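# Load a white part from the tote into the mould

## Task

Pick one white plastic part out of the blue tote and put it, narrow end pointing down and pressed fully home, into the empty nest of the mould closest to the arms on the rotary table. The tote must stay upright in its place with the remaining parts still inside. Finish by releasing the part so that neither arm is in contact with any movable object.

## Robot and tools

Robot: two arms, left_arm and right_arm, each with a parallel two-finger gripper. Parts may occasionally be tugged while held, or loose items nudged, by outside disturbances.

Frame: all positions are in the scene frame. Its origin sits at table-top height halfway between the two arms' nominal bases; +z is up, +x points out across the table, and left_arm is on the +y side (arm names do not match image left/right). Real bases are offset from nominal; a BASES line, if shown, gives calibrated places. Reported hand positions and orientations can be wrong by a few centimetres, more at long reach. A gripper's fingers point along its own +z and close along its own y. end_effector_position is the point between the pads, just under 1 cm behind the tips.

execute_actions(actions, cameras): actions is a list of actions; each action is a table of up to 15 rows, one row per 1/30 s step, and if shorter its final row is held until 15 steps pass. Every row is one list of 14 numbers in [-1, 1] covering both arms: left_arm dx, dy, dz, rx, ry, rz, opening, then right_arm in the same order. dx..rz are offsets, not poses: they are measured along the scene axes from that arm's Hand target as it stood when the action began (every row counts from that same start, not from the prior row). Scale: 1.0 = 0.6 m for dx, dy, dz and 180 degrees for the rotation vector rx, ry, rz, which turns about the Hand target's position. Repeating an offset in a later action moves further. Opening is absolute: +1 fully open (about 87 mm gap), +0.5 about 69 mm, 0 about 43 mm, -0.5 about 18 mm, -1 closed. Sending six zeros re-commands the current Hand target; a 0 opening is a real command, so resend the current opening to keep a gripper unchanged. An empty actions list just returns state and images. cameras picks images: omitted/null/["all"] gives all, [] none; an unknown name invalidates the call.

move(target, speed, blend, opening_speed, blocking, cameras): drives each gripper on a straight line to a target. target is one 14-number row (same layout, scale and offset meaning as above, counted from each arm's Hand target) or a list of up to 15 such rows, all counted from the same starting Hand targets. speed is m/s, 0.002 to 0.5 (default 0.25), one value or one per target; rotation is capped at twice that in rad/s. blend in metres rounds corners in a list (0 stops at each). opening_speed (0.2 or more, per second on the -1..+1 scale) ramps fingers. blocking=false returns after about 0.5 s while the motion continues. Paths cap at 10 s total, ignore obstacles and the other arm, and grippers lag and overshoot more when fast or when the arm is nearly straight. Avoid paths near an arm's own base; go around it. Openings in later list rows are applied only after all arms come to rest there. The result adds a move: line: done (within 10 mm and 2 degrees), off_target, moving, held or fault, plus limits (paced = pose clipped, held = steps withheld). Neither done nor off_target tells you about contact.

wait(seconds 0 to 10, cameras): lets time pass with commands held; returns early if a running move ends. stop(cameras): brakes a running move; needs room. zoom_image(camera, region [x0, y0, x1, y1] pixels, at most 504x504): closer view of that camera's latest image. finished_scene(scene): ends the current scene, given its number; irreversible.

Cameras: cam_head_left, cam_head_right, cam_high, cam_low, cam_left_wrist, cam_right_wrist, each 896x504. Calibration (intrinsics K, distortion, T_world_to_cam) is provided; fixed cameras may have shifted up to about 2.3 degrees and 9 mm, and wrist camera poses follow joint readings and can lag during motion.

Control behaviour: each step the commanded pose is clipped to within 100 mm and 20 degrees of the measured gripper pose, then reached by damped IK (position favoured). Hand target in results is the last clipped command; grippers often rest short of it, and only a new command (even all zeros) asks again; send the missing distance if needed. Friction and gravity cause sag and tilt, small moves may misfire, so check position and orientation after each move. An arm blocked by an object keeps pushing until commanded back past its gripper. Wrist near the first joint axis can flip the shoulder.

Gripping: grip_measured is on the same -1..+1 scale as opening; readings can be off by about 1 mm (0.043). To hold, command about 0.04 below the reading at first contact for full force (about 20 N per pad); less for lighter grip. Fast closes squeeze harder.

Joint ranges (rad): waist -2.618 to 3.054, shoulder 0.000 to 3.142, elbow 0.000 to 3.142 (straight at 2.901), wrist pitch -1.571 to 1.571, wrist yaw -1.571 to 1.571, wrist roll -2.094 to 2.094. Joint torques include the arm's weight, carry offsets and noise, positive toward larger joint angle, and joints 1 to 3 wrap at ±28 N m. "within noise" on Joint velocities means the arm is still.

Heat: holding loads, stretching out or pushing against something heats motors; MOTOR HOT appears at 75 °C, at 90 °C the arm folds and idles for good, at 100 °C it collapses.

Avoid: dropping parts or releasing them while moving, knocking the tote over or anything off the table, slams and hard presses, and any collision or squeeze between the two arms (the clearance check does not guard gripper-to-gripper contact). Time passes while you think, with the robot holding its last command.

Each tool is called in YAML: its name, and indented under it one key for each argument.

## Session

execute_actions:
  actions: []

Scene clock: 0.00 s.
left_arm: end_effector_position=(+0.0654, +0.1408, +0.2191) grip_measured=+1.000 end_effector_quat_wxyz=(+0.104, +0.291, +0.951, -0.007) | right_arm: end_effector_position=(+0.1959, -0.1785, +0.2076) grip_measured=+0.985 end_effector_quat_wxyz=(-0.068, +0.964, -0.251, -0.061)
Joint positions: left_arm=[-1.358 1.263 1.325 -1.52 -0.176 -0.766 1] | right_arm=[0.771 1.571 1.516 -1.467 -0.177 -1.88 0.993]
Joint velocities: within noise
Joint torques (N m): no reading
Motor temperatures (°C): left_arm=[29 31 34 28 27 29 28] | right_arm=[29 42 33 28 27 28 31]
Heat: left arm: 34 °C; right arm: 42 °C.
Hand target: left_arm +0.0659, +0.1398, +0.2209; +0.107, +0.291, +0.951, -0.011 | right_arm +0.1968, -0.1774, +0.2119; -0.075, +0.964, -0.250, -0.058
Tool commands: left_gripper/opening=+1.0 right_gripper/opening=+1.0
camera_calibration:
cam_left_wrist: T_world_to_cam=[[-0.5517, -0.833166, -0.0382358, 0.158456], [-0.663127, 0.410378, 0.625981, -0.129835], [-0.505855, 0.370709, -0.7789, 0.286384], [0, 0, 0, 1]] pos_world=[0.146192, 0.0791363, 0.310397]
cam_right_wrist: T_world_to_cam=[[0.487418, 0.865487, 0.11557, 0.0310033], [0.632847, -0.441351, 0.636172, -0.309469], [0.601606, -0.236943, -0.762843, 0.139822], [0, 0, 0, 1]] pos_world=[0.0966168, -0.130287, 0.299954]

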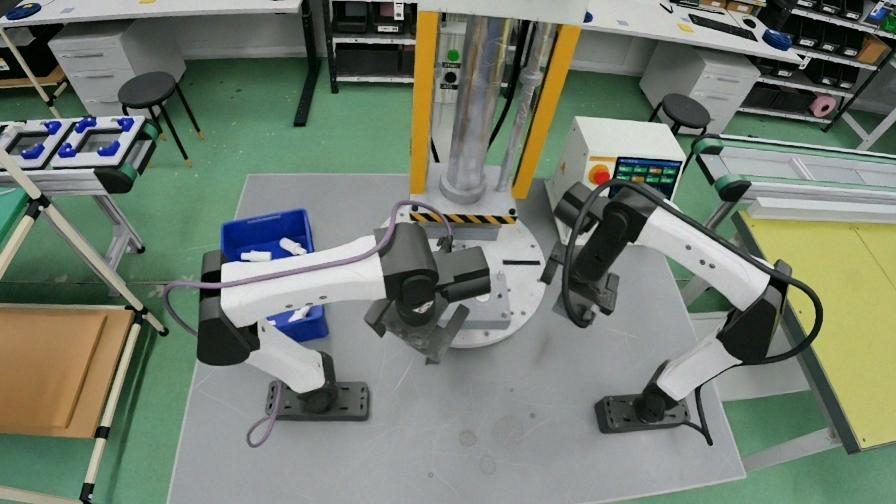

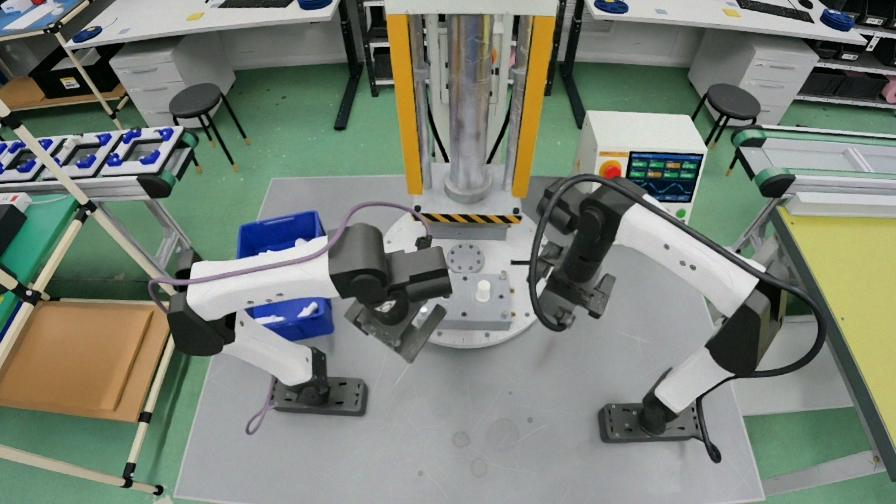

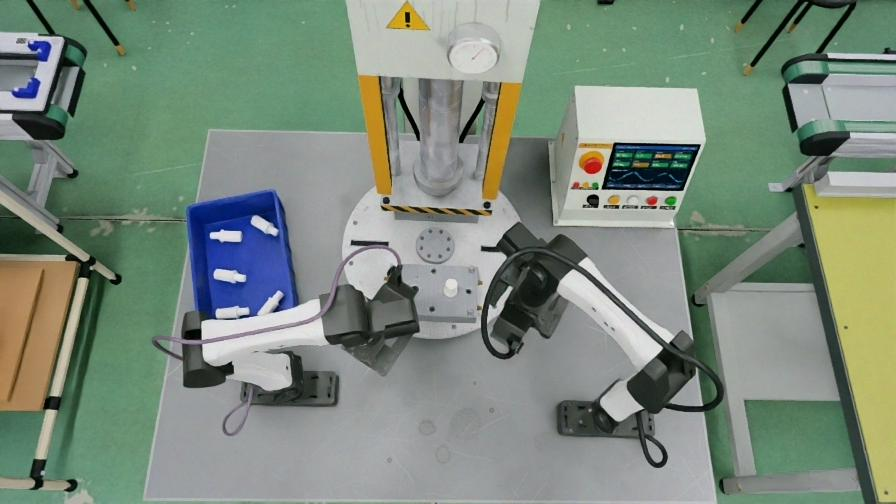

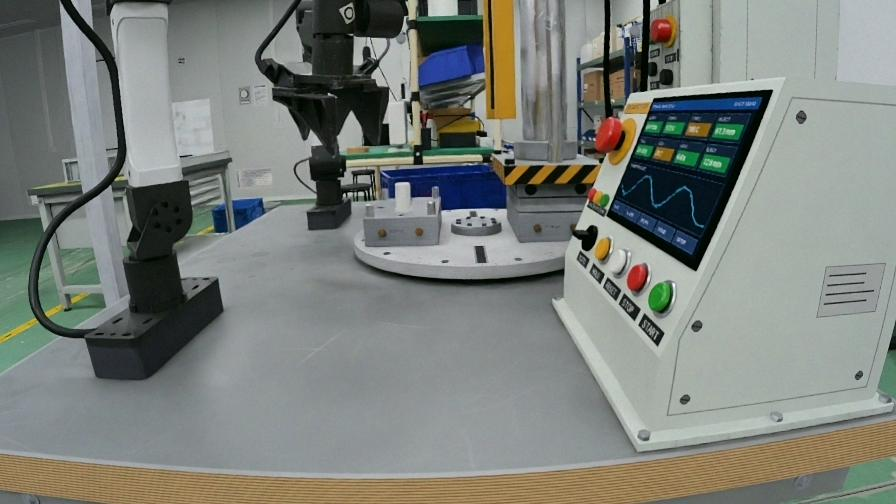

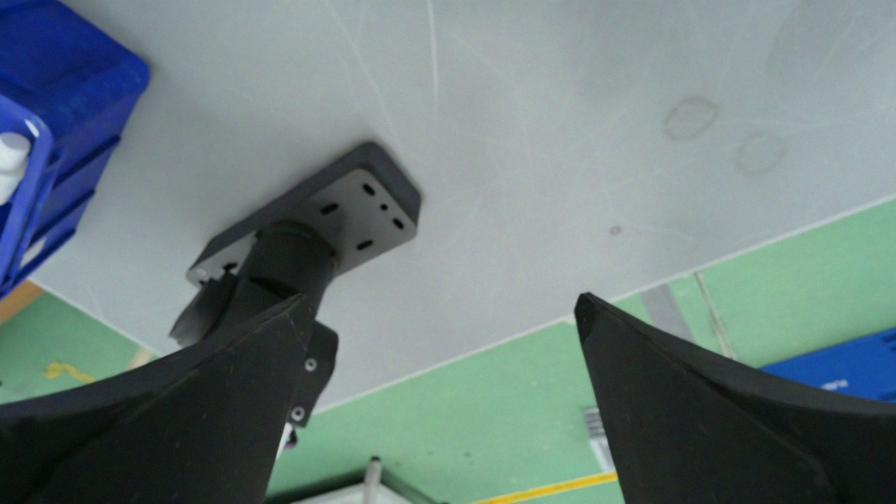

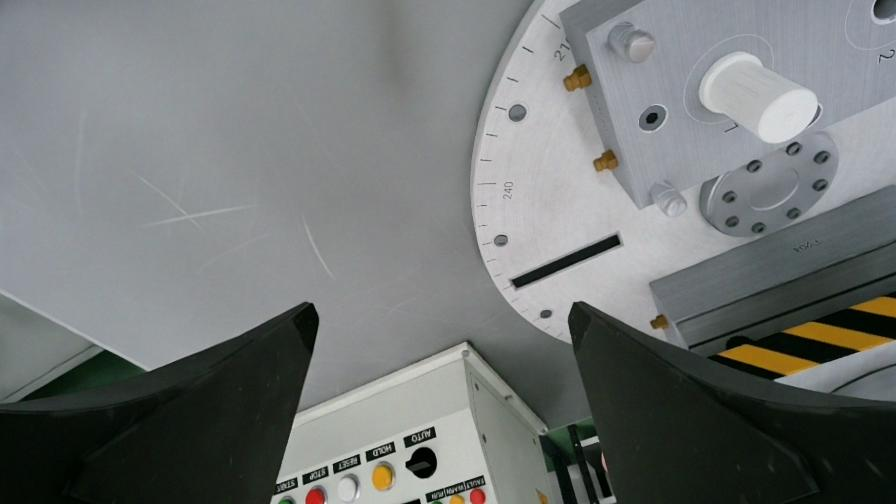

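zoom_image:
  camera: "cam_high"
  region: [180, 180, 310, 330]

zoom_image:
  camera: "cam_high"
  region: [390, 240, 500, 340]

Scaled by 3.360 from the camera's 896x504 image, which has a finer 1280x720 frame.

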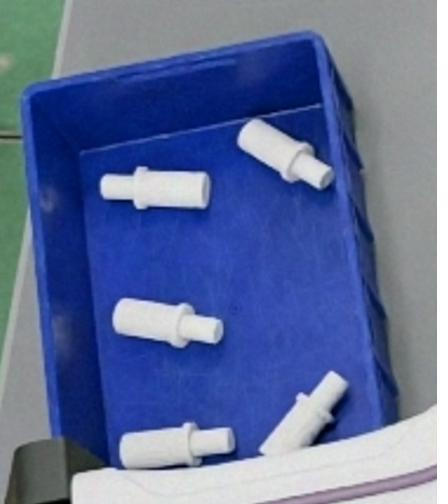

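Scaled by 4.582 from the camera's 896x504 image, which has a finer 1280x720 frame.

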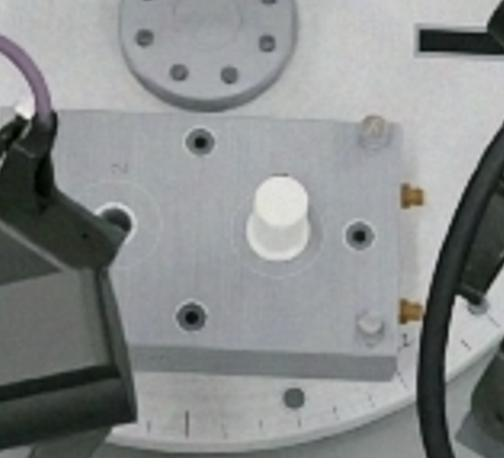

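move:
  target: [0,0,0,0,0,0,1,0,0,0.05,0.138,-0.092,0,1]
  cameras: ["cam_right_wrist","cam_high"]

Scene clock: 64.77 s.
left_arm: end_effector_position=(+0.0654, +0.1408, +0.2191) grip_measured=+1.000 end_effector_quat_wxyz=(+0.104, +0.291, +0.951, -0.007) | right_arm: end_effector_position=(+0.1950, -0.1794, +0.2385) grip_measured=+0.985 end_effector_quat_wxyz=(-0.303, +0.926, -0.226, +0.023)
Joint positions: left_arm=[-1.358 1.263 1.325 -1.52 -0.176 -0.766 1] | right_arm=[0.67 1.129 1.133 -1.049 -0.338 -1.925 0.993]
Joint velocities: within noise
Joint torques (N m): left_arm=[0.73 -3.28 7.71 0.55 -0.09 0.01] | right_arm=[-0.79 -3.28 5.61 1.6 -0.29 -0.07]
Motor temperatures (°C): left_arm=[29 31 40 28 27 29 28] | right_arm=[29 45 37 28 27 28 31]
Heat: left arm: 40 °C; right arm: 45 °C.
Hand target: left_arm +0.0659, +0.1398, +0.2209; +0.107, +0.291, +0.951, -0.011 | right_arm +0.1968, -0.1774, +0.2419; -0.315, +0.923, -0.219, +0.028
Off the commanded pose: left_arm 0.002 m, 1 deg | right_arm 0.004 m, 2 deg.
move: done
camera_calibration:
cam_right_wrist: T_world_to_cam=[[0.39545, 0.710045, 0.582628, -0.0927171], [0.456312, -0.702391, 0.546285, -0.319923], [0.797119, 0.0498317, -0.601762, 0.138563], [0, 0, 0, 1]] pos_world=[0.0721986, -0.165782, 0.31217]
Images, in order (width x height): cam_high 896x504, cam_right_wrist 896x504.

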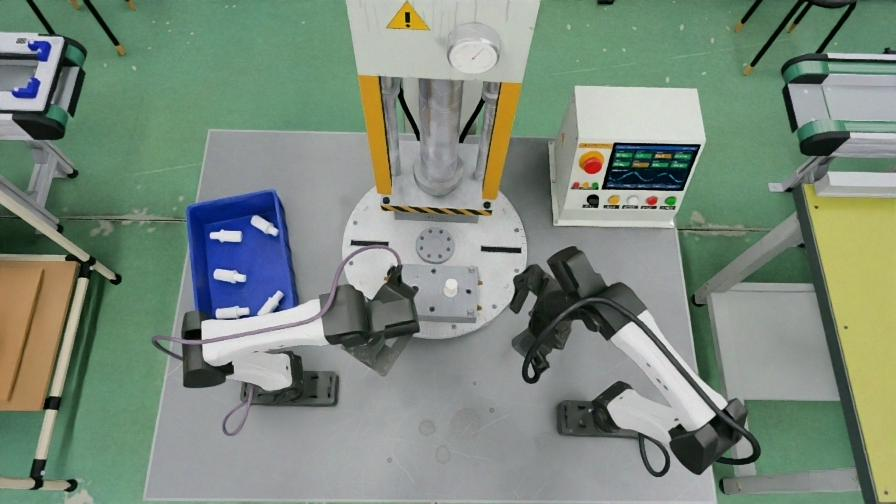

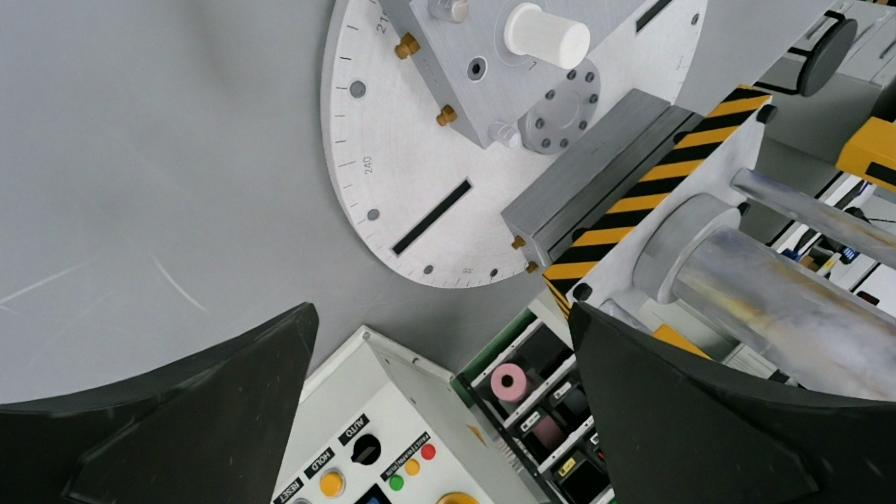

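move:
  target: [0,0,0,0,0,0,1,-0.083,0.1,0.06,0,0,0,1]
  cameras: ["cam_right_wrist","cam_high"]

Scene clock: 77.20 s.
left_arm: end_effector_position=(+0.0654, +0.1408, +0.2191) grip_measured=+1.000 end_effector_quat_wxyz=(+0.104, +0.291, +0.951, -0.007) | right_arm: end_effector_position=(+0.1454, -0.1202, +0.2709) grip_measured=+0.985 end_effector_quat_wxyz=(-0.310, +0.926, -0.215, +0.025)
Joint positions: left_arm=[-1.358 1.263 1.325 -1.52 -0.176 -0.766 1] | right_arm=[1.059 1.168 1.265 -1.047 -0.134 -1.607 0.993]
Joint velocities: within noise
Joint torques (N m): left_arm=[0.7 -3.29 7.72 0.55 -0.09 0] | right_arm=[0.23 -1.87 8.85 1.48 0.02 0.17]
Motor temperatures (°C): left_arm=[29 31 40 28 27 29 28] | right_arm=[29 44 38 29 27 28 31]
Heat: left arm: 40 °C; right arm: 44 °C.
Hand target: left_arm +0.0659, +0.1398, +0.2209; +0.107, +0.291, +0.951, -0.011 | right_arm +0.1470, -0.1174, +0.2780; -0.315, +0.923, -0.219, +0.029
Off the commanded pose: left_arm 0.002 m, 1 deg | right_arm 0.008 m, 1 deg.
move: done
camera_calibration:
cam_right_wrist: T_world_to_cam=[[0.37365, 0.709751, 0.597192, -0.134844], [0.462062, -0.70068, 0.543642, -0.273319], [0.804291, 0.0728085, -0.589758, 0.193189], [0, 0, 0, 1]] pos_world=[0.0212941, -0.109869, 0.34305]
Images, in order (width x height): cam_high 896x504, cam_right_wrist 896x504.

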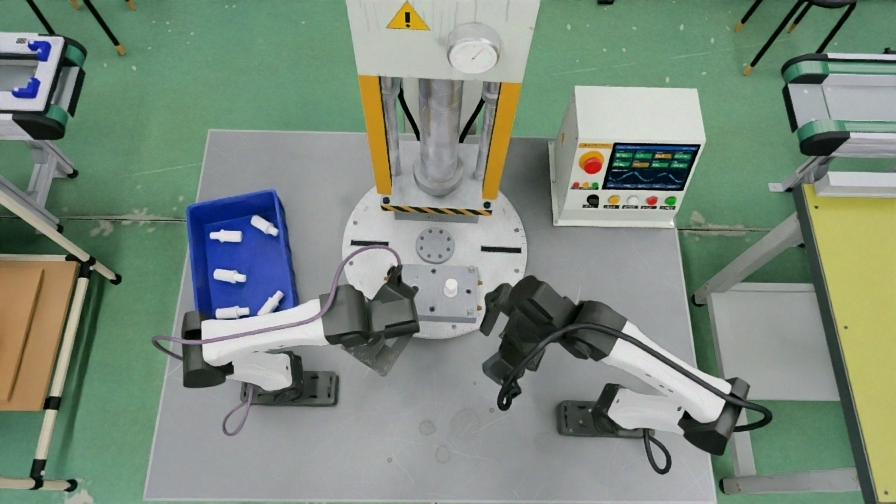

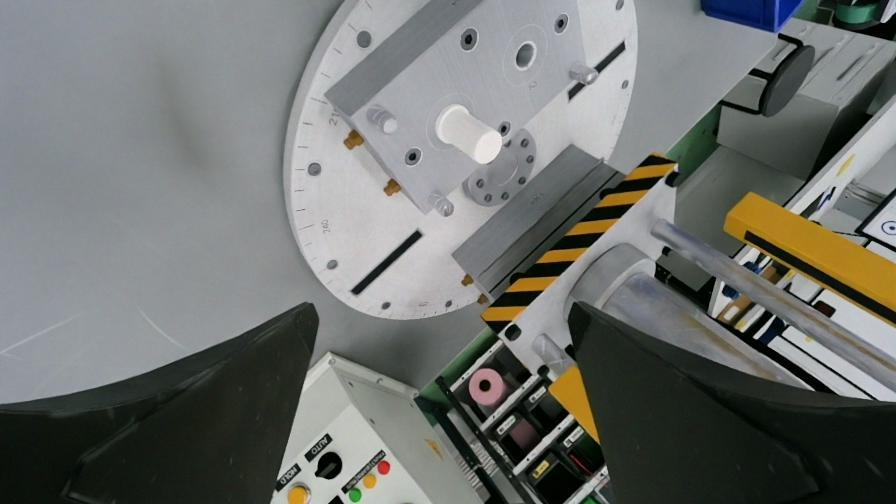

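move:
  target:
    - [0.223,0.05,0.017,-0.015,0.0225,0.208,0.1,0,0,0,0,0,0,1]
    - [0.39,0.317,0.017,-0.03,0.045,0.416,0.1,0,0,0,0,0,0,1]
    - [0.29,0.467,-0.025,-0.0449,0.0675,0.6247,0.1,0,0,0,0,0,0,1]
  blend: 0.06
  cameras: ["cam_left_wrist","cam_high"]

Scene clock: 102.03 s.
left_arm: end_effector_position=(+0.2401, +0.4214, +0.2028) grip_measured=+0.100 end_effector_quat_wxyz=(-0.012, -0.630, +0.776, +0.007) | right_arm: end_effector_position=(+0.1455, -0.1203, +0.2709) grip_measured=+0.985 end_effector_quat_wxyz=(-0.310, +0.926, -0.215, +0.025)
Joint positions: left_arm=[0.588 1.581 1.507 -1.523 -0.011 -0.788 0.55] | right_arm=[1.059 1.168 1.265 -1.047 -0.133 -1.606 0.993]
Joint velocities: within noise
Joint torques (N m): left_arm=[1.1 -7.58 6 0.38 0.17 -0.07] | right_arm=[0.09 -1.98 9.01 1.53 0.03 0.18]
Motor temperatures (°C): left_arm=[29 32 41 28 27 29 28] | right_arm=[29 43 39 30 27 28 31]
Heat: left arm: 41 °C; right arm: 43 °C.
Hand target: left_arm +0.2399, +0.4201, +0.2059; +0.000, -0.636, +0.772, +0.000 | right_arm +0.1470, -0.1174, +0.2780; -0.315, +0.923, -0.219, +0.028
Off the commanded pose: left_arm 0.003 m, 2 deg | right_arm 0.008 m, 1 deg.
move: done
camera_calibration:
cam_left_wrist: T_world_to_cam=[[0.97971, -0.199541, -0.0187737, -0.150623], [-0.111223, -0.619216, 0.777304, 0.151737], [-0.166729, -0.759444, -0.628846, 0.622482], [0, 0, 0, 1]] pos_world=[0.268229, 0.536642, 0.270671]
Images, in order (width x height): cam_high 896x504, cam_left_wrist 896x504.

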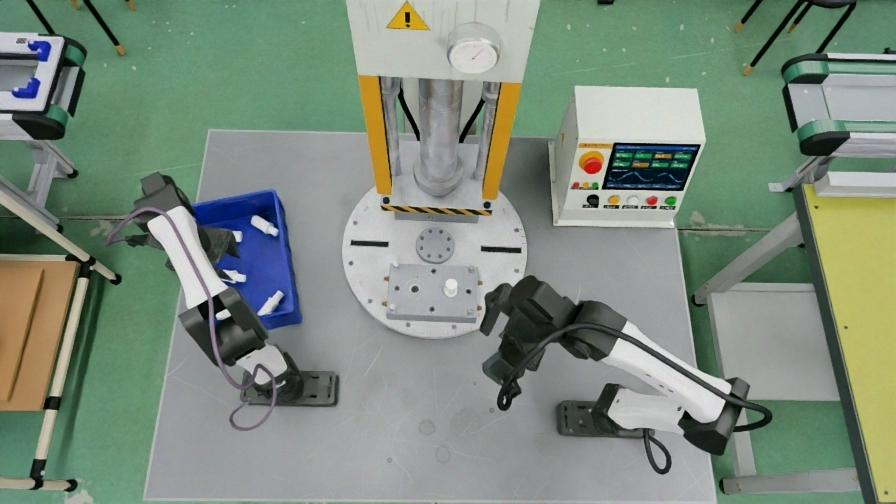

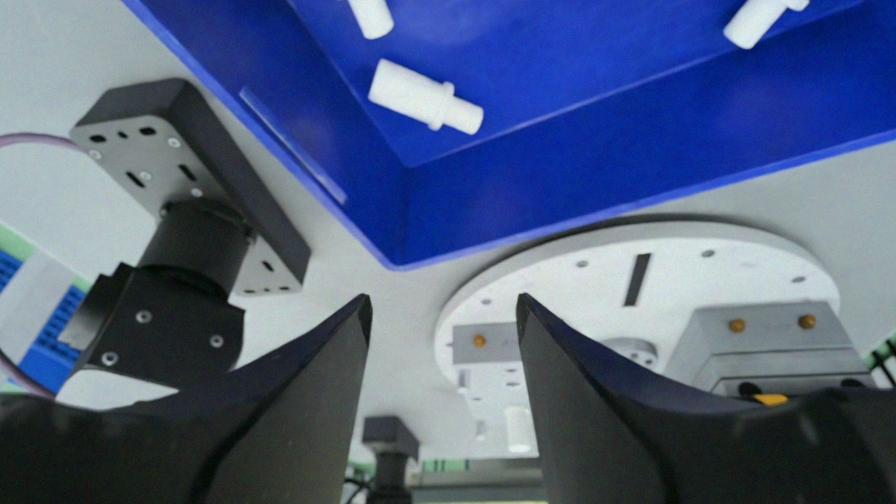

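move:
  target: [-0.033,-0.067,0.0,0.1636,-0.0318,0,0.1,0,0,0,0,0,0,1]
  cameras: ["cam_left_wrist","cam_high"]

Scene clock: 121.13 s.
left_arm: end_effector_position=(+0.2236, +0.3791, +0.2066) grip_measured=+0.100 end_effector_quat_wxyz=(+0.196, -0.615, +0.747, +0.158) | right_arm: end_effector_position=(+0.1455, -0.1203, +0.2709) grip_measured=+0.985 end_effector_quat_wxyz=(-0.310, +0.926, -0.215, +0.025)
Joint positions: left_arm=[0.092 1.222 1.218 -1.413 -0.487 -1.259 0.55] | right_arm=[1.059 1.168 1.265 -1.047 -0.133 -1.606 0.993]
Joint velocities: within noise
Joint torques (N m): left_arm=[0.03 -3.69 6.16 0.52 -0.44 -0.04] | right_arm=[0.09 -1.89 8.85 1.48 0.03 0.18]
Motor temperatures (°C): left_arm=[29 34 39 28 27 29 28] | right_arm=[29 42 40 30 27 28 31]
Heat: left arm: 39 °C; right arm: 42 °C.
Hand target: left_arm +0.2201, +0.3798, +0.2059; +0.199, -0.614, +0.746, +0.165 | right_arm +0.1470, -0.1174, +0.2780; -0.315, +0.923, -0.219, +0.028
Off the commanded pose: left_arm 0.004 m, 1 deg | right_arm 0.008 m, 1 deg.
move: done
camera_calibration:
cam_left_wrist: T_world_to_cam=[[0.98136, -0.191626, 0.0145659, -0.153147], [-0.183788, -0.913661, 0.362555, 0.334307], [-0.0561668, -0.358474, -0.931848, 0.475845], [0, 0, 0, 1]] pos_world=[0.23846, 0.446674, 0.324441]
Images, in order (width x height): cam_high 896x504, cam_left_wrist 896x504.

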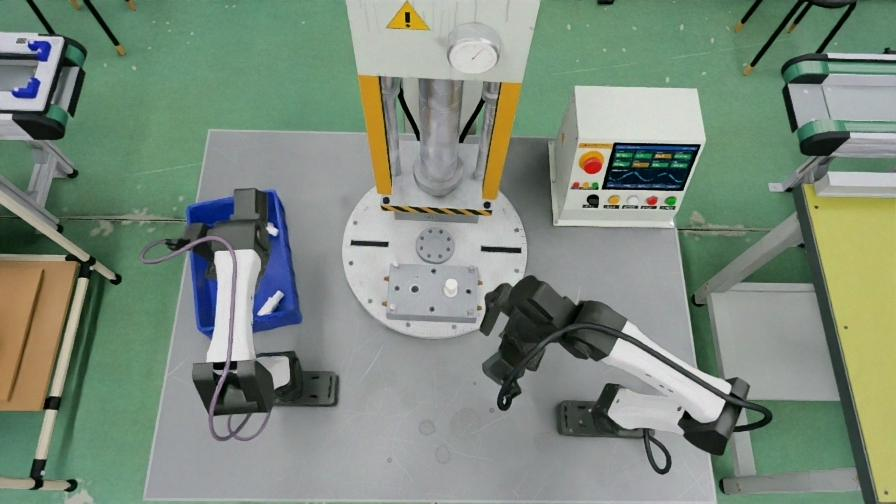

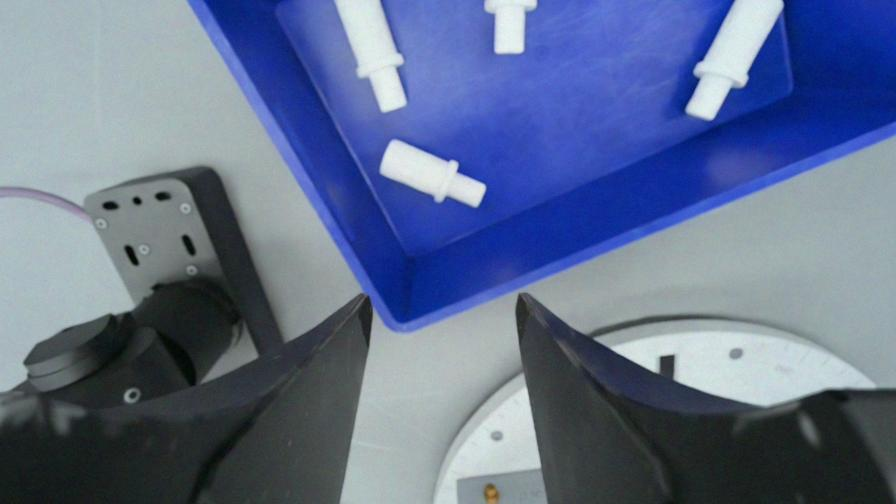

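move:
  target: [0.125,0.207,-0.11,-0.1636,0.0318,0,0.1,0,0,0,0,0,0,1]
  cameras: ["cam_left_wrist","cam_high"]

zoom_image:
  camera: "cam_high"
  region: [180, 180, 310, 330]

Scene clock: 138.30 s.
left_arm: end_effector_position=(+0.2925, +0.5029, +0.1395) grip_measured=+0.100 end_effector_quat_wxyz=(+0.003, -0.638, +0.770, +0.006) | right_arm: end_effector_position=(+0.1455, -0.1203, +0.2709) grip_measured=+0.985 end_effector_quat_wxyz=(-0.310, +0.926, -0.216, +0.025)
Joint positions: left_arm=[0.702 1.885 1.614 -1.294 -0.012 -0.694 0.55] | right_arm=[1.059 1.168 1.265 -1.047 -0.133 -1.606 0.993]
Joint velocities: within noise
Joint torques (N m): left_arm=[0.92 -6.84 9.58 0.22 0.17 0.1] | right_arm=[0.17 -1.89 9.01 1.48 0.03 0.18]
Motor temperatures (°C): left_arm=[29 33 40 28 27 29 28] | right_arm=[29 42 41 30 27 28 31]
Heat: left arm: 40 °C; right arm: 42 °C.
Hand target: left_arm +0.2951, +0.5040, +0.1400; +0.000, -0.636, +0.772, +0.000 | right_arm +0.1470, -0.1174, +0.2780; -0.315, +0.923, -0.219, +0.028
Off the commanded pose: left_arm 0.003 m, 1 deg | right_arm 0.008 m, 1 deg.
move: done
camera_calibration:
cam_left_wrist: T_world_to_cam=[[0.983744, -0.179553, 0.00289841, -0.201174], [-0.118234, -0.635471, 0.763019, 0.269477], [-0.13516, -0.750958, -0.64637, 0.642184], [0, 0, 0, 1]] pos_world=[0.316563, 0.617376, 0.210055]
Images, in order (width x height): cam_high 896x504, cam_left_wrist 896x504.

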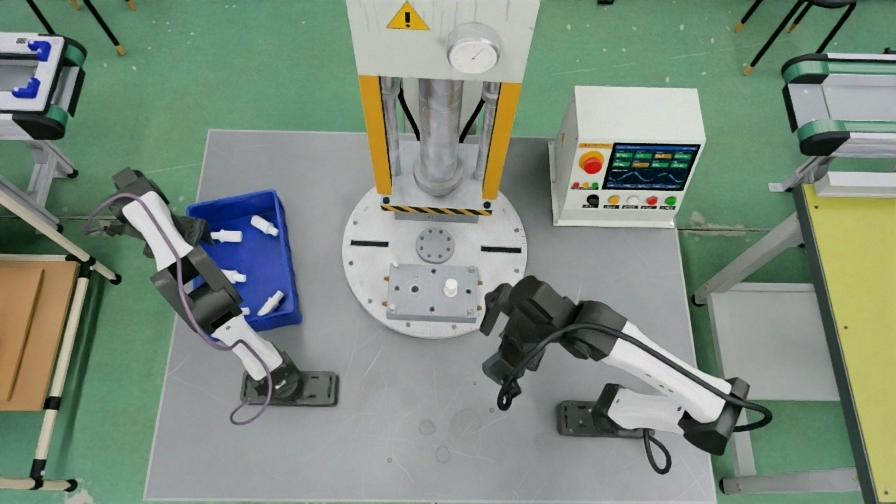

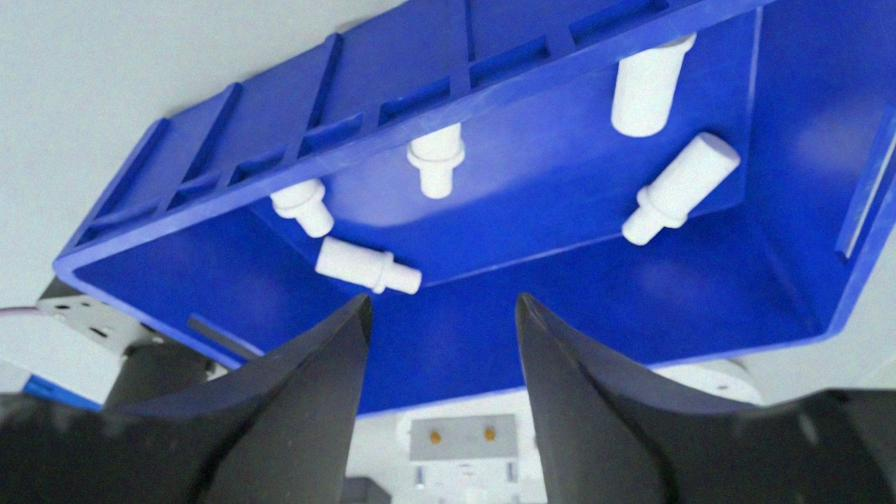

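Scaled by 3.360 from the camera's 896x504 image, which has a finer 1280x720 frame.

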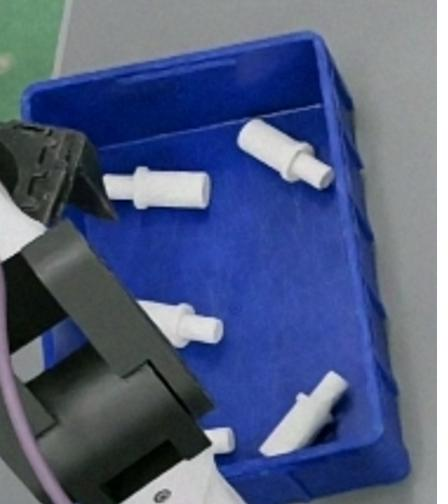

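move:
  target: [0.002,-0.008,-0.133,0.025,-0.0049,0,0.1,0,0,0,0,0,0,1]
  speed: 0.08
  cameras: ["cam_left_wrist","cam_high","cam_head_left"]

zoom_image:
  camera: "cam_head_left"
  region: [180, 180, 340, 370]

Scene clock: 177.40 s.
left_arm: end_effector_position=(+0.2936, +0.4934, +0.0666) grip_measured=+0.100 end_effector_quat_wxyz=(+0.019, -0.635, +0.772, +0.014) | right_arm: end_effector_position=(+0.1455, -0.1203, +0.2709) grip_measured=+0.985 end_effector_quat_wxyz=(-0.310, +0.926, -0.216, +0.025)
Joint positions: left_arm=[0.669 1.885 1.324 -0.973 -0.03 -0.72 0.55] | right_arm=[1.059 1.168 1.265 -1.047 -0.133 -1.606 0.993]
Joint velocities: within noise
Joint torques (N m): left_arm=[0.5 -7.56 5.83 0.81 -0.21 0] | right_arm=[0.23 -1.89 8.91 1.5 0.02 0.18]
Motor temperatures (°C): left_arm=[29 35 40 28 27 29 28] | right_arm=[29 41 43 31 27 28 31]
Heat: left arm: 40 °C; right arm: 43 °C.
Hand target: left_arm +0.2962, +0.4993, +0.0602; +0.031, -0.635, +0.771, +0.026 | right_arm +0.1470, -0.1174, +0.2780; -0.315, +0.923, -0.219, +0.028
Off the commanded pose: left_arm 0.009 m, 2 deg | right_arm 0.008 m, 1 deg.
move: done
camera_calibration:
cam_left_wrist: T_world_to_cam=[[0.982402, -0.186508, 0.010049, -0.200432], [-0.132821, -0.659761, 0.739644, 0.337036], [-0.13132, -0.727963, -0.672923, 0.577391], [0, 0, 0, 1]] pos_world=[0.317493, 0.6053, 0.141267]
Images, in order (width x height): cam_head_left 896x504, cam_high 896x504, cam_left_wrist 896x504.

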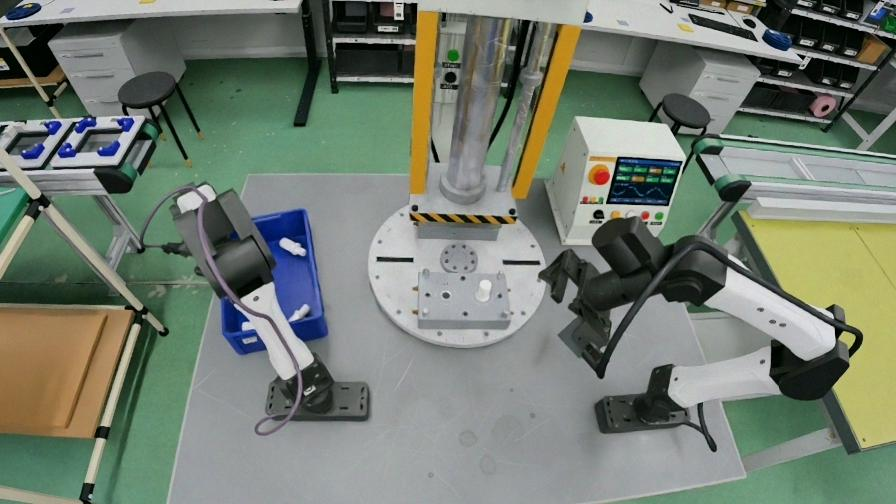

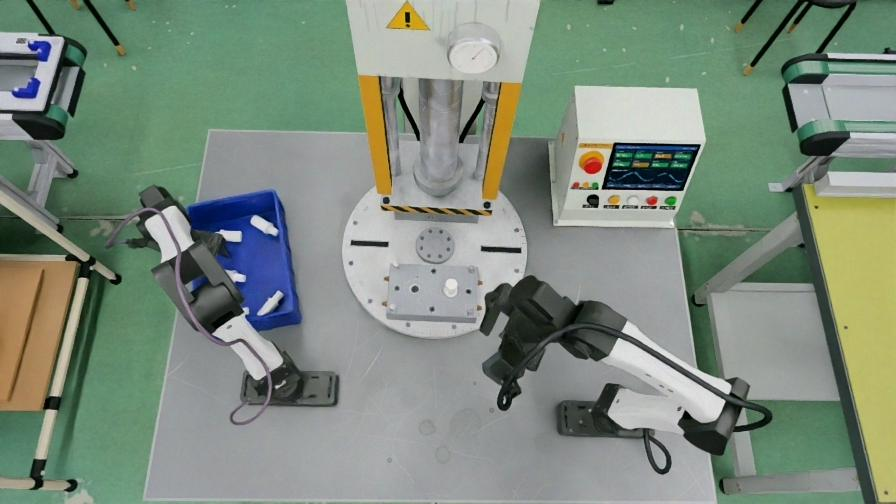

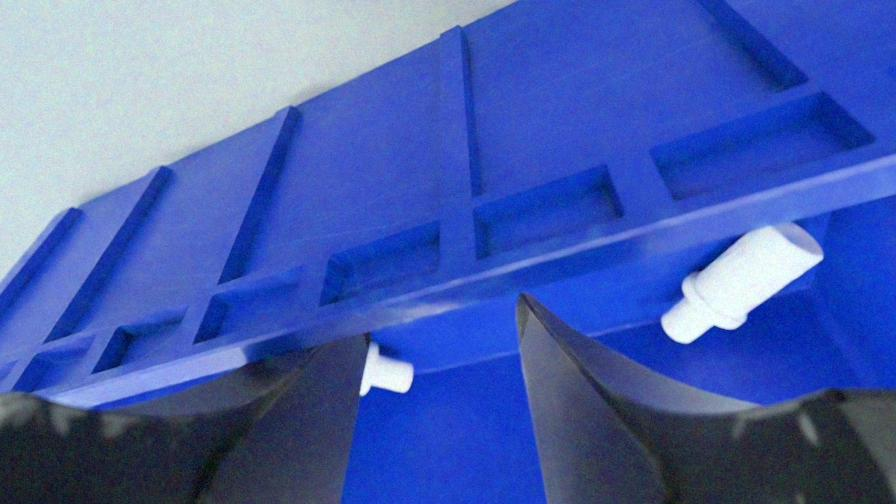

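Scaled by 2.653 from the camera's 896x504 image, which has a finer 1280x720 frame.

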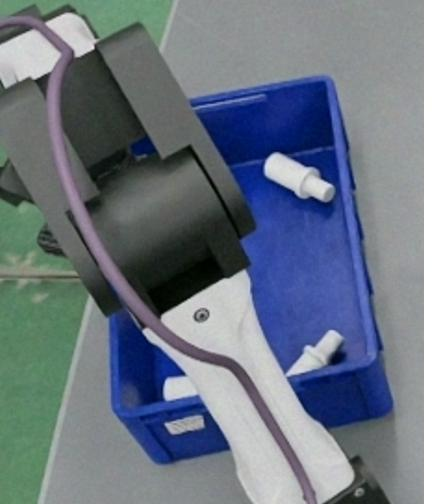

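move:
  target: [0.001,0.002,-0.05,0.015,-0.003,0,0.1,0,0,0,0,0,0,1]
  speed: 0.05
  cameras: ["cam_left_wrist","cam_high","cam_head_left"]

zoom_image:
  camera: "cam_left_wrist"
  region: [300, 250, 600, 504]

Scene clock: 208.10 s.
left_arm: end_effector_position=(+0.2952, +0.5002, +0.0477) grip_measured=+0.100 end_effector_quat_wxyz=(+0.048, -0.634, +0.770, +0.046) | right_arm: end_effector_position=(+0.1455, -0.1203, +0.2709) grip_measured=+0.985 end_effector_quat_wxyz=(-0.310, +0.926, -0.216, +0.025)
Joint positions: left_arm=[0.648 1.876 1.241 -0.844 -0.098 -0.738 0.55] | right_arm=[1.059 1.168 1.265 -1.047 -0.133 -1.606 0.993]
Joint velocities: within noise
Joint torques (N m): left_arm=[0.99 -5.79 3.58 1.16 0.13 0.05] | right_arm=[0.31 -1.87 8.95 1.49 0.02 0.17]
Motor temperatures (°C): left_arm=[29 36 40 29 27 29 28] | right_arm=[29 40 44 32 27 28 31]
Heat: left arm: 40 °C; right arm: 44 °C.
Hand target: left_arm +0.2969, +0.5005, +0.0301; +0.049, -0.634, +0.770, +0.041 | right_arm +0.1471, -0.1174, +0.2780; -0.315, +0.923, -0.219, +0.029
Off the commanded pose: left_arm 0.018 m, 1 deg | right_arm 0.008 m, 1 deg.
move: off_target (left_arm)
camera_calibration:
cam_left_wrist: T_world_to_cam=[[0.982545, -0.186018, -0.00156571, -0.2002], [-0.13546, -0.721216, 0.679337, 0.390043], [-0.127498, -0.667267, -0.733825, 0.541294], [0, 0, 0, 1]] pos_world=[0.318555, 0.605252, 0.131931]
Images, in order (width x height): cam_head_left 896x504, cam_high 896x504, cam_left_wrist 896x504.

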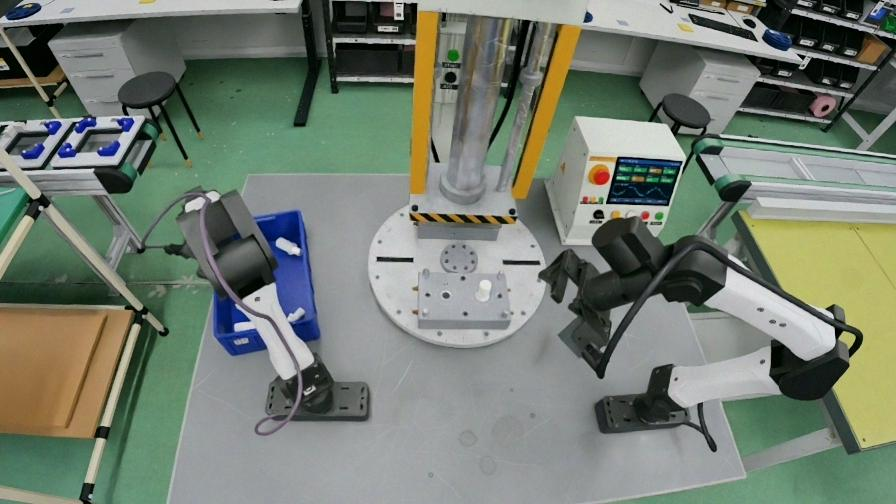

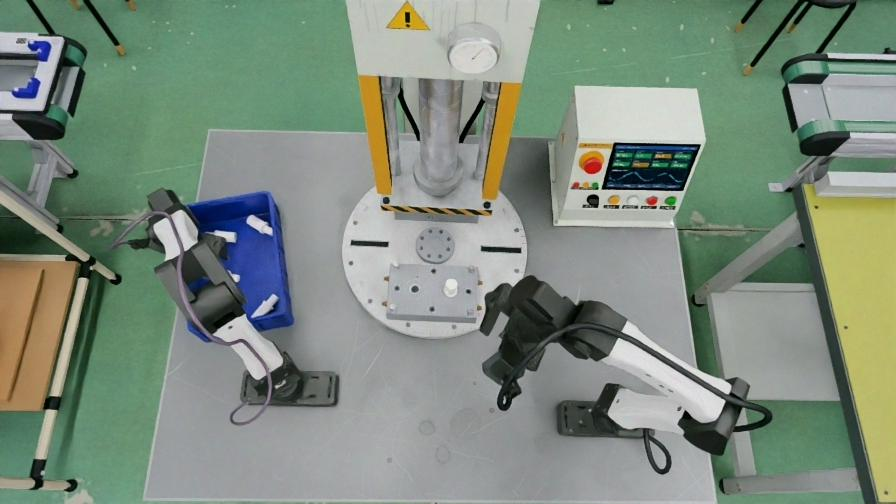

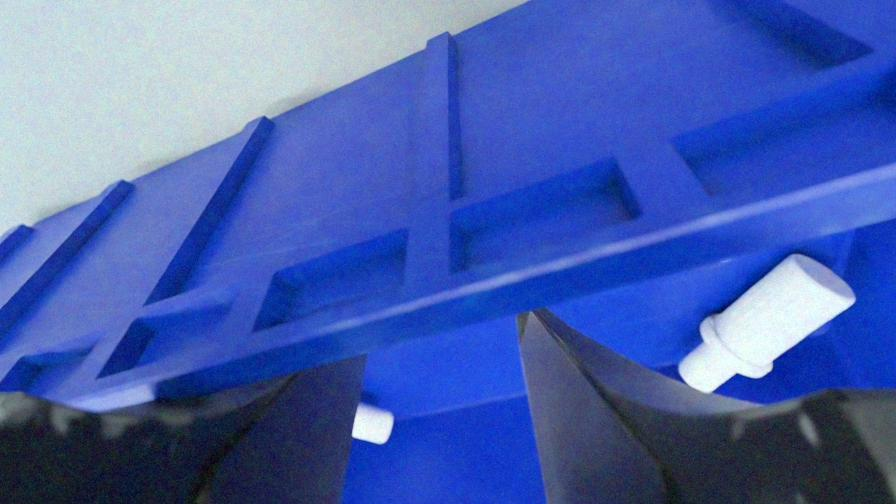

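Scaled by 1.680 from the camera's 896x504 image, which has a finer 1280x720 frame.

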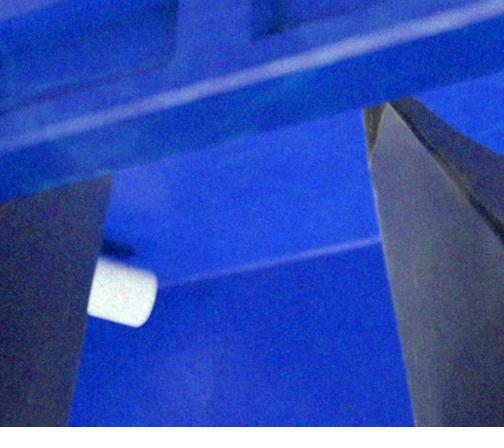

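move:
  target: [0,0,0.2,0,0,0,0.1,0,0,0,0,0,0,1]
  speed: 0.1
  cameras: ["cam_left_wrist","cam_high","cam_head_left"]

zoom_image:
  camera: "cam_high"
  region: [180, 180, 310, 350]

Scene clock: 217.40 s.
left_arm: end_effector_position=(+0.2945, +0.4993, +0.1361) grip_measured=+0.100 end_effector_quat_wxyz=(+0.031, -0.634, +0.771, +0.046) | right_arm: end_effector_position=(+0.1455, -0.1203, +0.2709) grip_measured=+0.985 end_effector_quat_wxyz=(-0.310, +0.926, -0.216, +0.025)
Joint positions: left_arm=[0.648 1.83 1.541 -1.223 -0.096 -0.738 0.55] | right_arm=[1.059 1.168 1.265 -1.047 -0.133 -1.606 0.993]
Joint velocities: within noise
Joint torques (N m): left_arm=[1.01 -9.94 9.5 0.3 0.09 0.05] | right_arm=[0.18 -1.81 8.9 1.49 0.02 0.18]
Motor temperatures (°C): left_arm=[29 37 40 29 27 29 28] | right_arm=[29 40 44 32 27 28 31]
Heat: left arm: 40 °C; right arm: 44 °C.
Hand target: left_arm +0.2969, +0.5005, +0.1501; +0.049, -0.634, +0.770, +0.041 | right_arm +0.1471, -0.1174, +0.2780; -0.315, +0.923, -0.219, +0.029
Off the commanded pose: left_arm 0.014 m, 2 deg | right_arm 0.008 m, 1 deg.
move: off_target (left_arm)
camera_calibration:
cam_left_wrist: T_world_to_cam=[[0.982193, -0.186427, -0.0232617, -0.196289], [-0.117519, -0.706262, 0.698128, 0.313969], [-0.146579, -0.682963, -0.715595, 0.616365], [0, 0, 0, 1]] pos_world=[0.320038, 0.606106, 0.217311]
Images, in order (width x height): cam_head_left 896x504, cam_high 896x504, cam_left_wrist 896x504.

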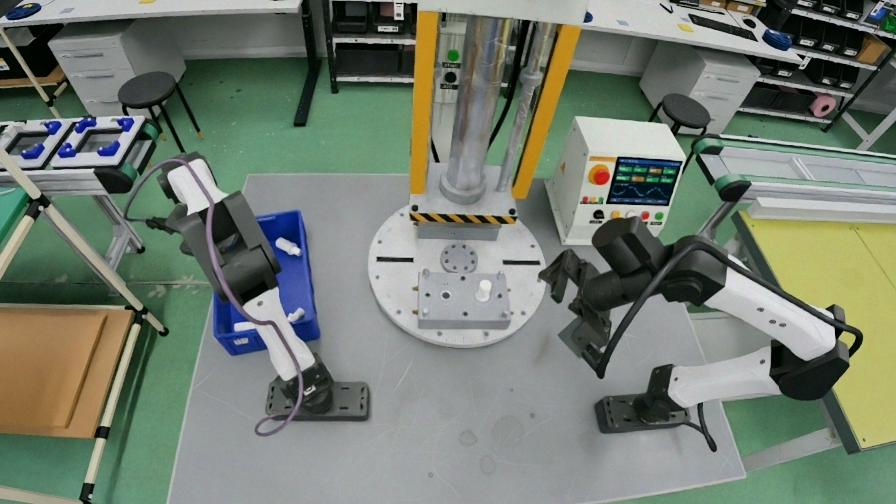

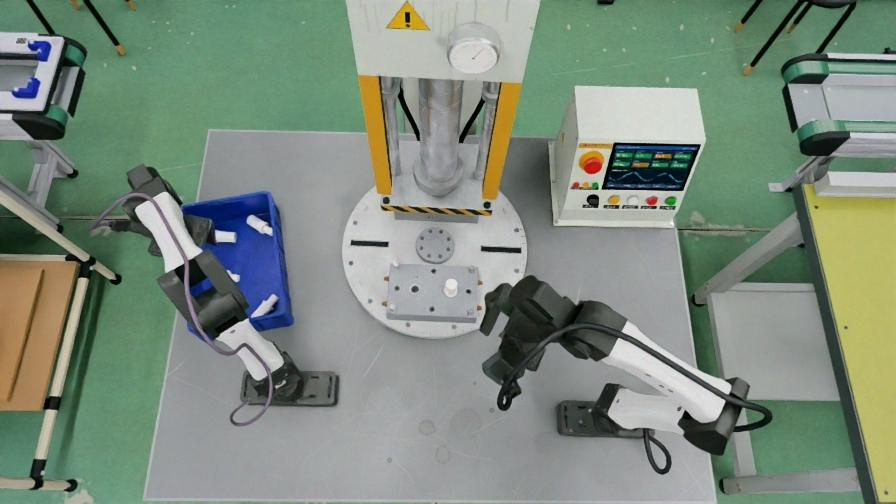

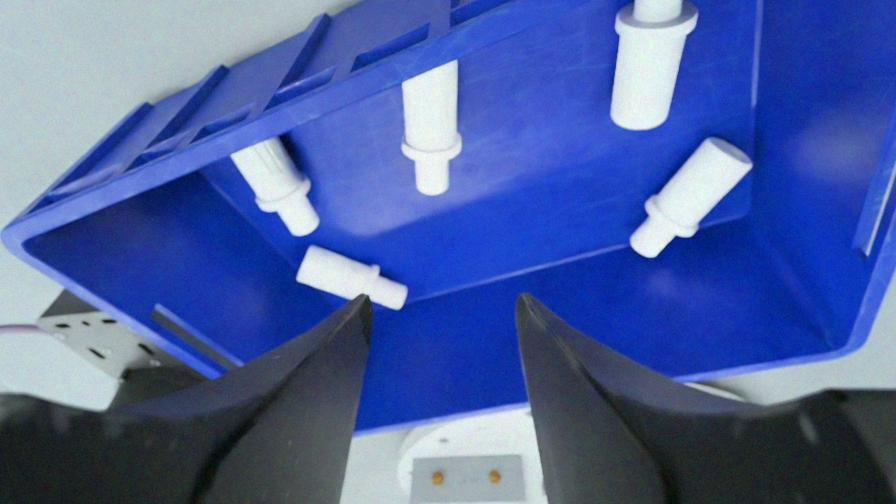

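Scaled by 2.965 from the camera's 896x504 image, which has a finer 1280x720 frame.

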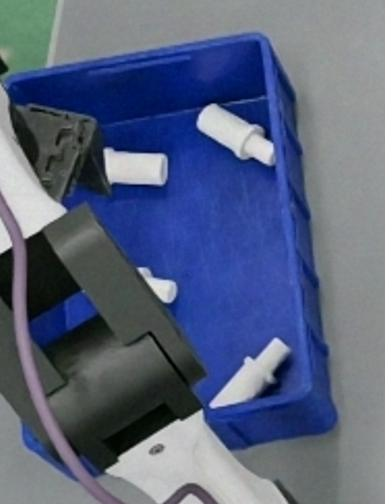

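move:
  target:
    - [0.06,-0.08,0.017,0.0021,0.0297,-0.463,0.1,0,0,0,0,0,0,1]
    - [0.147,0.0,0.017,0.0043,0.0595,-0.926,0.1,0,0,0,0,0,0,1]
  blend: 0.04
  cameras: ["cam_left_wrist","cam_high"]

Scene clock: 249.63 s.
left_arm: end_effector_position=(+0.3837, +0.4990, +0.1642) grip_measured=+0.100 end_effector_quat_wxyz=(-0.002, +0.694, +0.720, +0.010) | right_arm: end_effector_position=(+0.1455, -0.1203, +0.2709) grip_measured=+0.985 end_effector_quat_wxyz=(-0.310, +0.926, -0.216, +0.025)
Joint positions: left_arm=[0.383 1.998 1.863 -1.419 -0.012 1.906 0.55] | right_arm=[1.059 1.168 1.265 -1.047 -0.133 -1.606 0.993]
Joint velocities: within noise
Joint torques (N m): left_arm=[1.29 -7.13 9.36 0.09 0.29 0.08] | right_arm=[0.29 -1.85 8.88 1.5 0.04 0.23]
Motor temperatures (°C): left_arm=[29 40 42 28 27 29 28] | right_arm=[29 40 45 32 27 28 31]
Heat: left arm: 42 °C; right arm: 45 °C.
Hand target: left_arm +0.3851, +0.5005, +0.1604; +0.000, +0.695, +0.719, +0.000 | right_arm +0.1470, -0.1174, +0.2780; -0.315, +0.923, -0.219, +0.028
Off the commanded pose: left_arm 0.004 m, 1 deg | right_arm 0.008 m, 1 deg.
move: done
camera_calibration:
cam_left_wrist: T_world_to_cam=[[-0.999099, -0.0421535, -0.00497658, 0.40194], [-0.0301725, 0.622837, 0.781769, -0.405867], [-0.0298547, 0.781215, -0.623548, -0.141138], [0, 0, 0, 1]] pos_world=[0.385119, 0.379991, 0.231288]
Images, in order (width x height): cam_high 896x504, cam_left_wrist 896x504.

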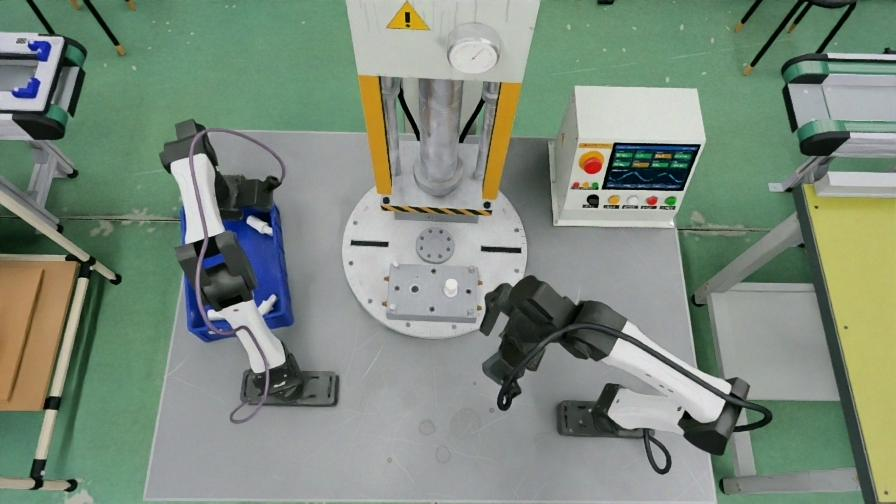

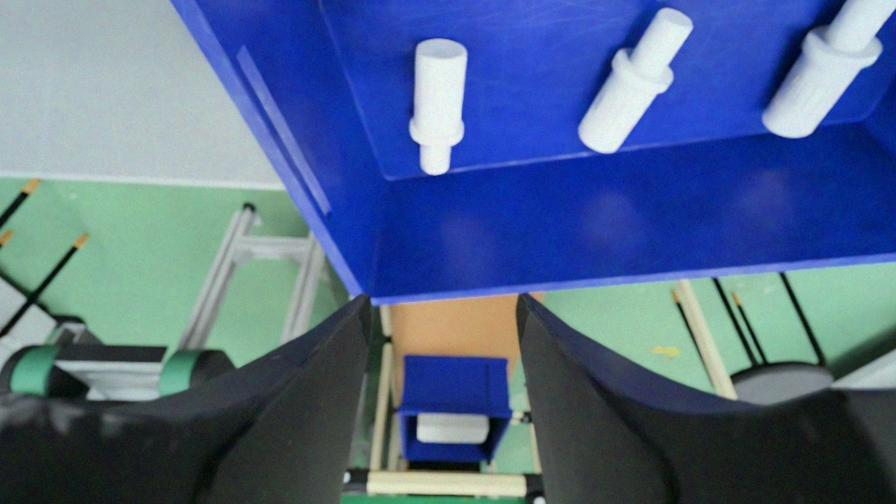

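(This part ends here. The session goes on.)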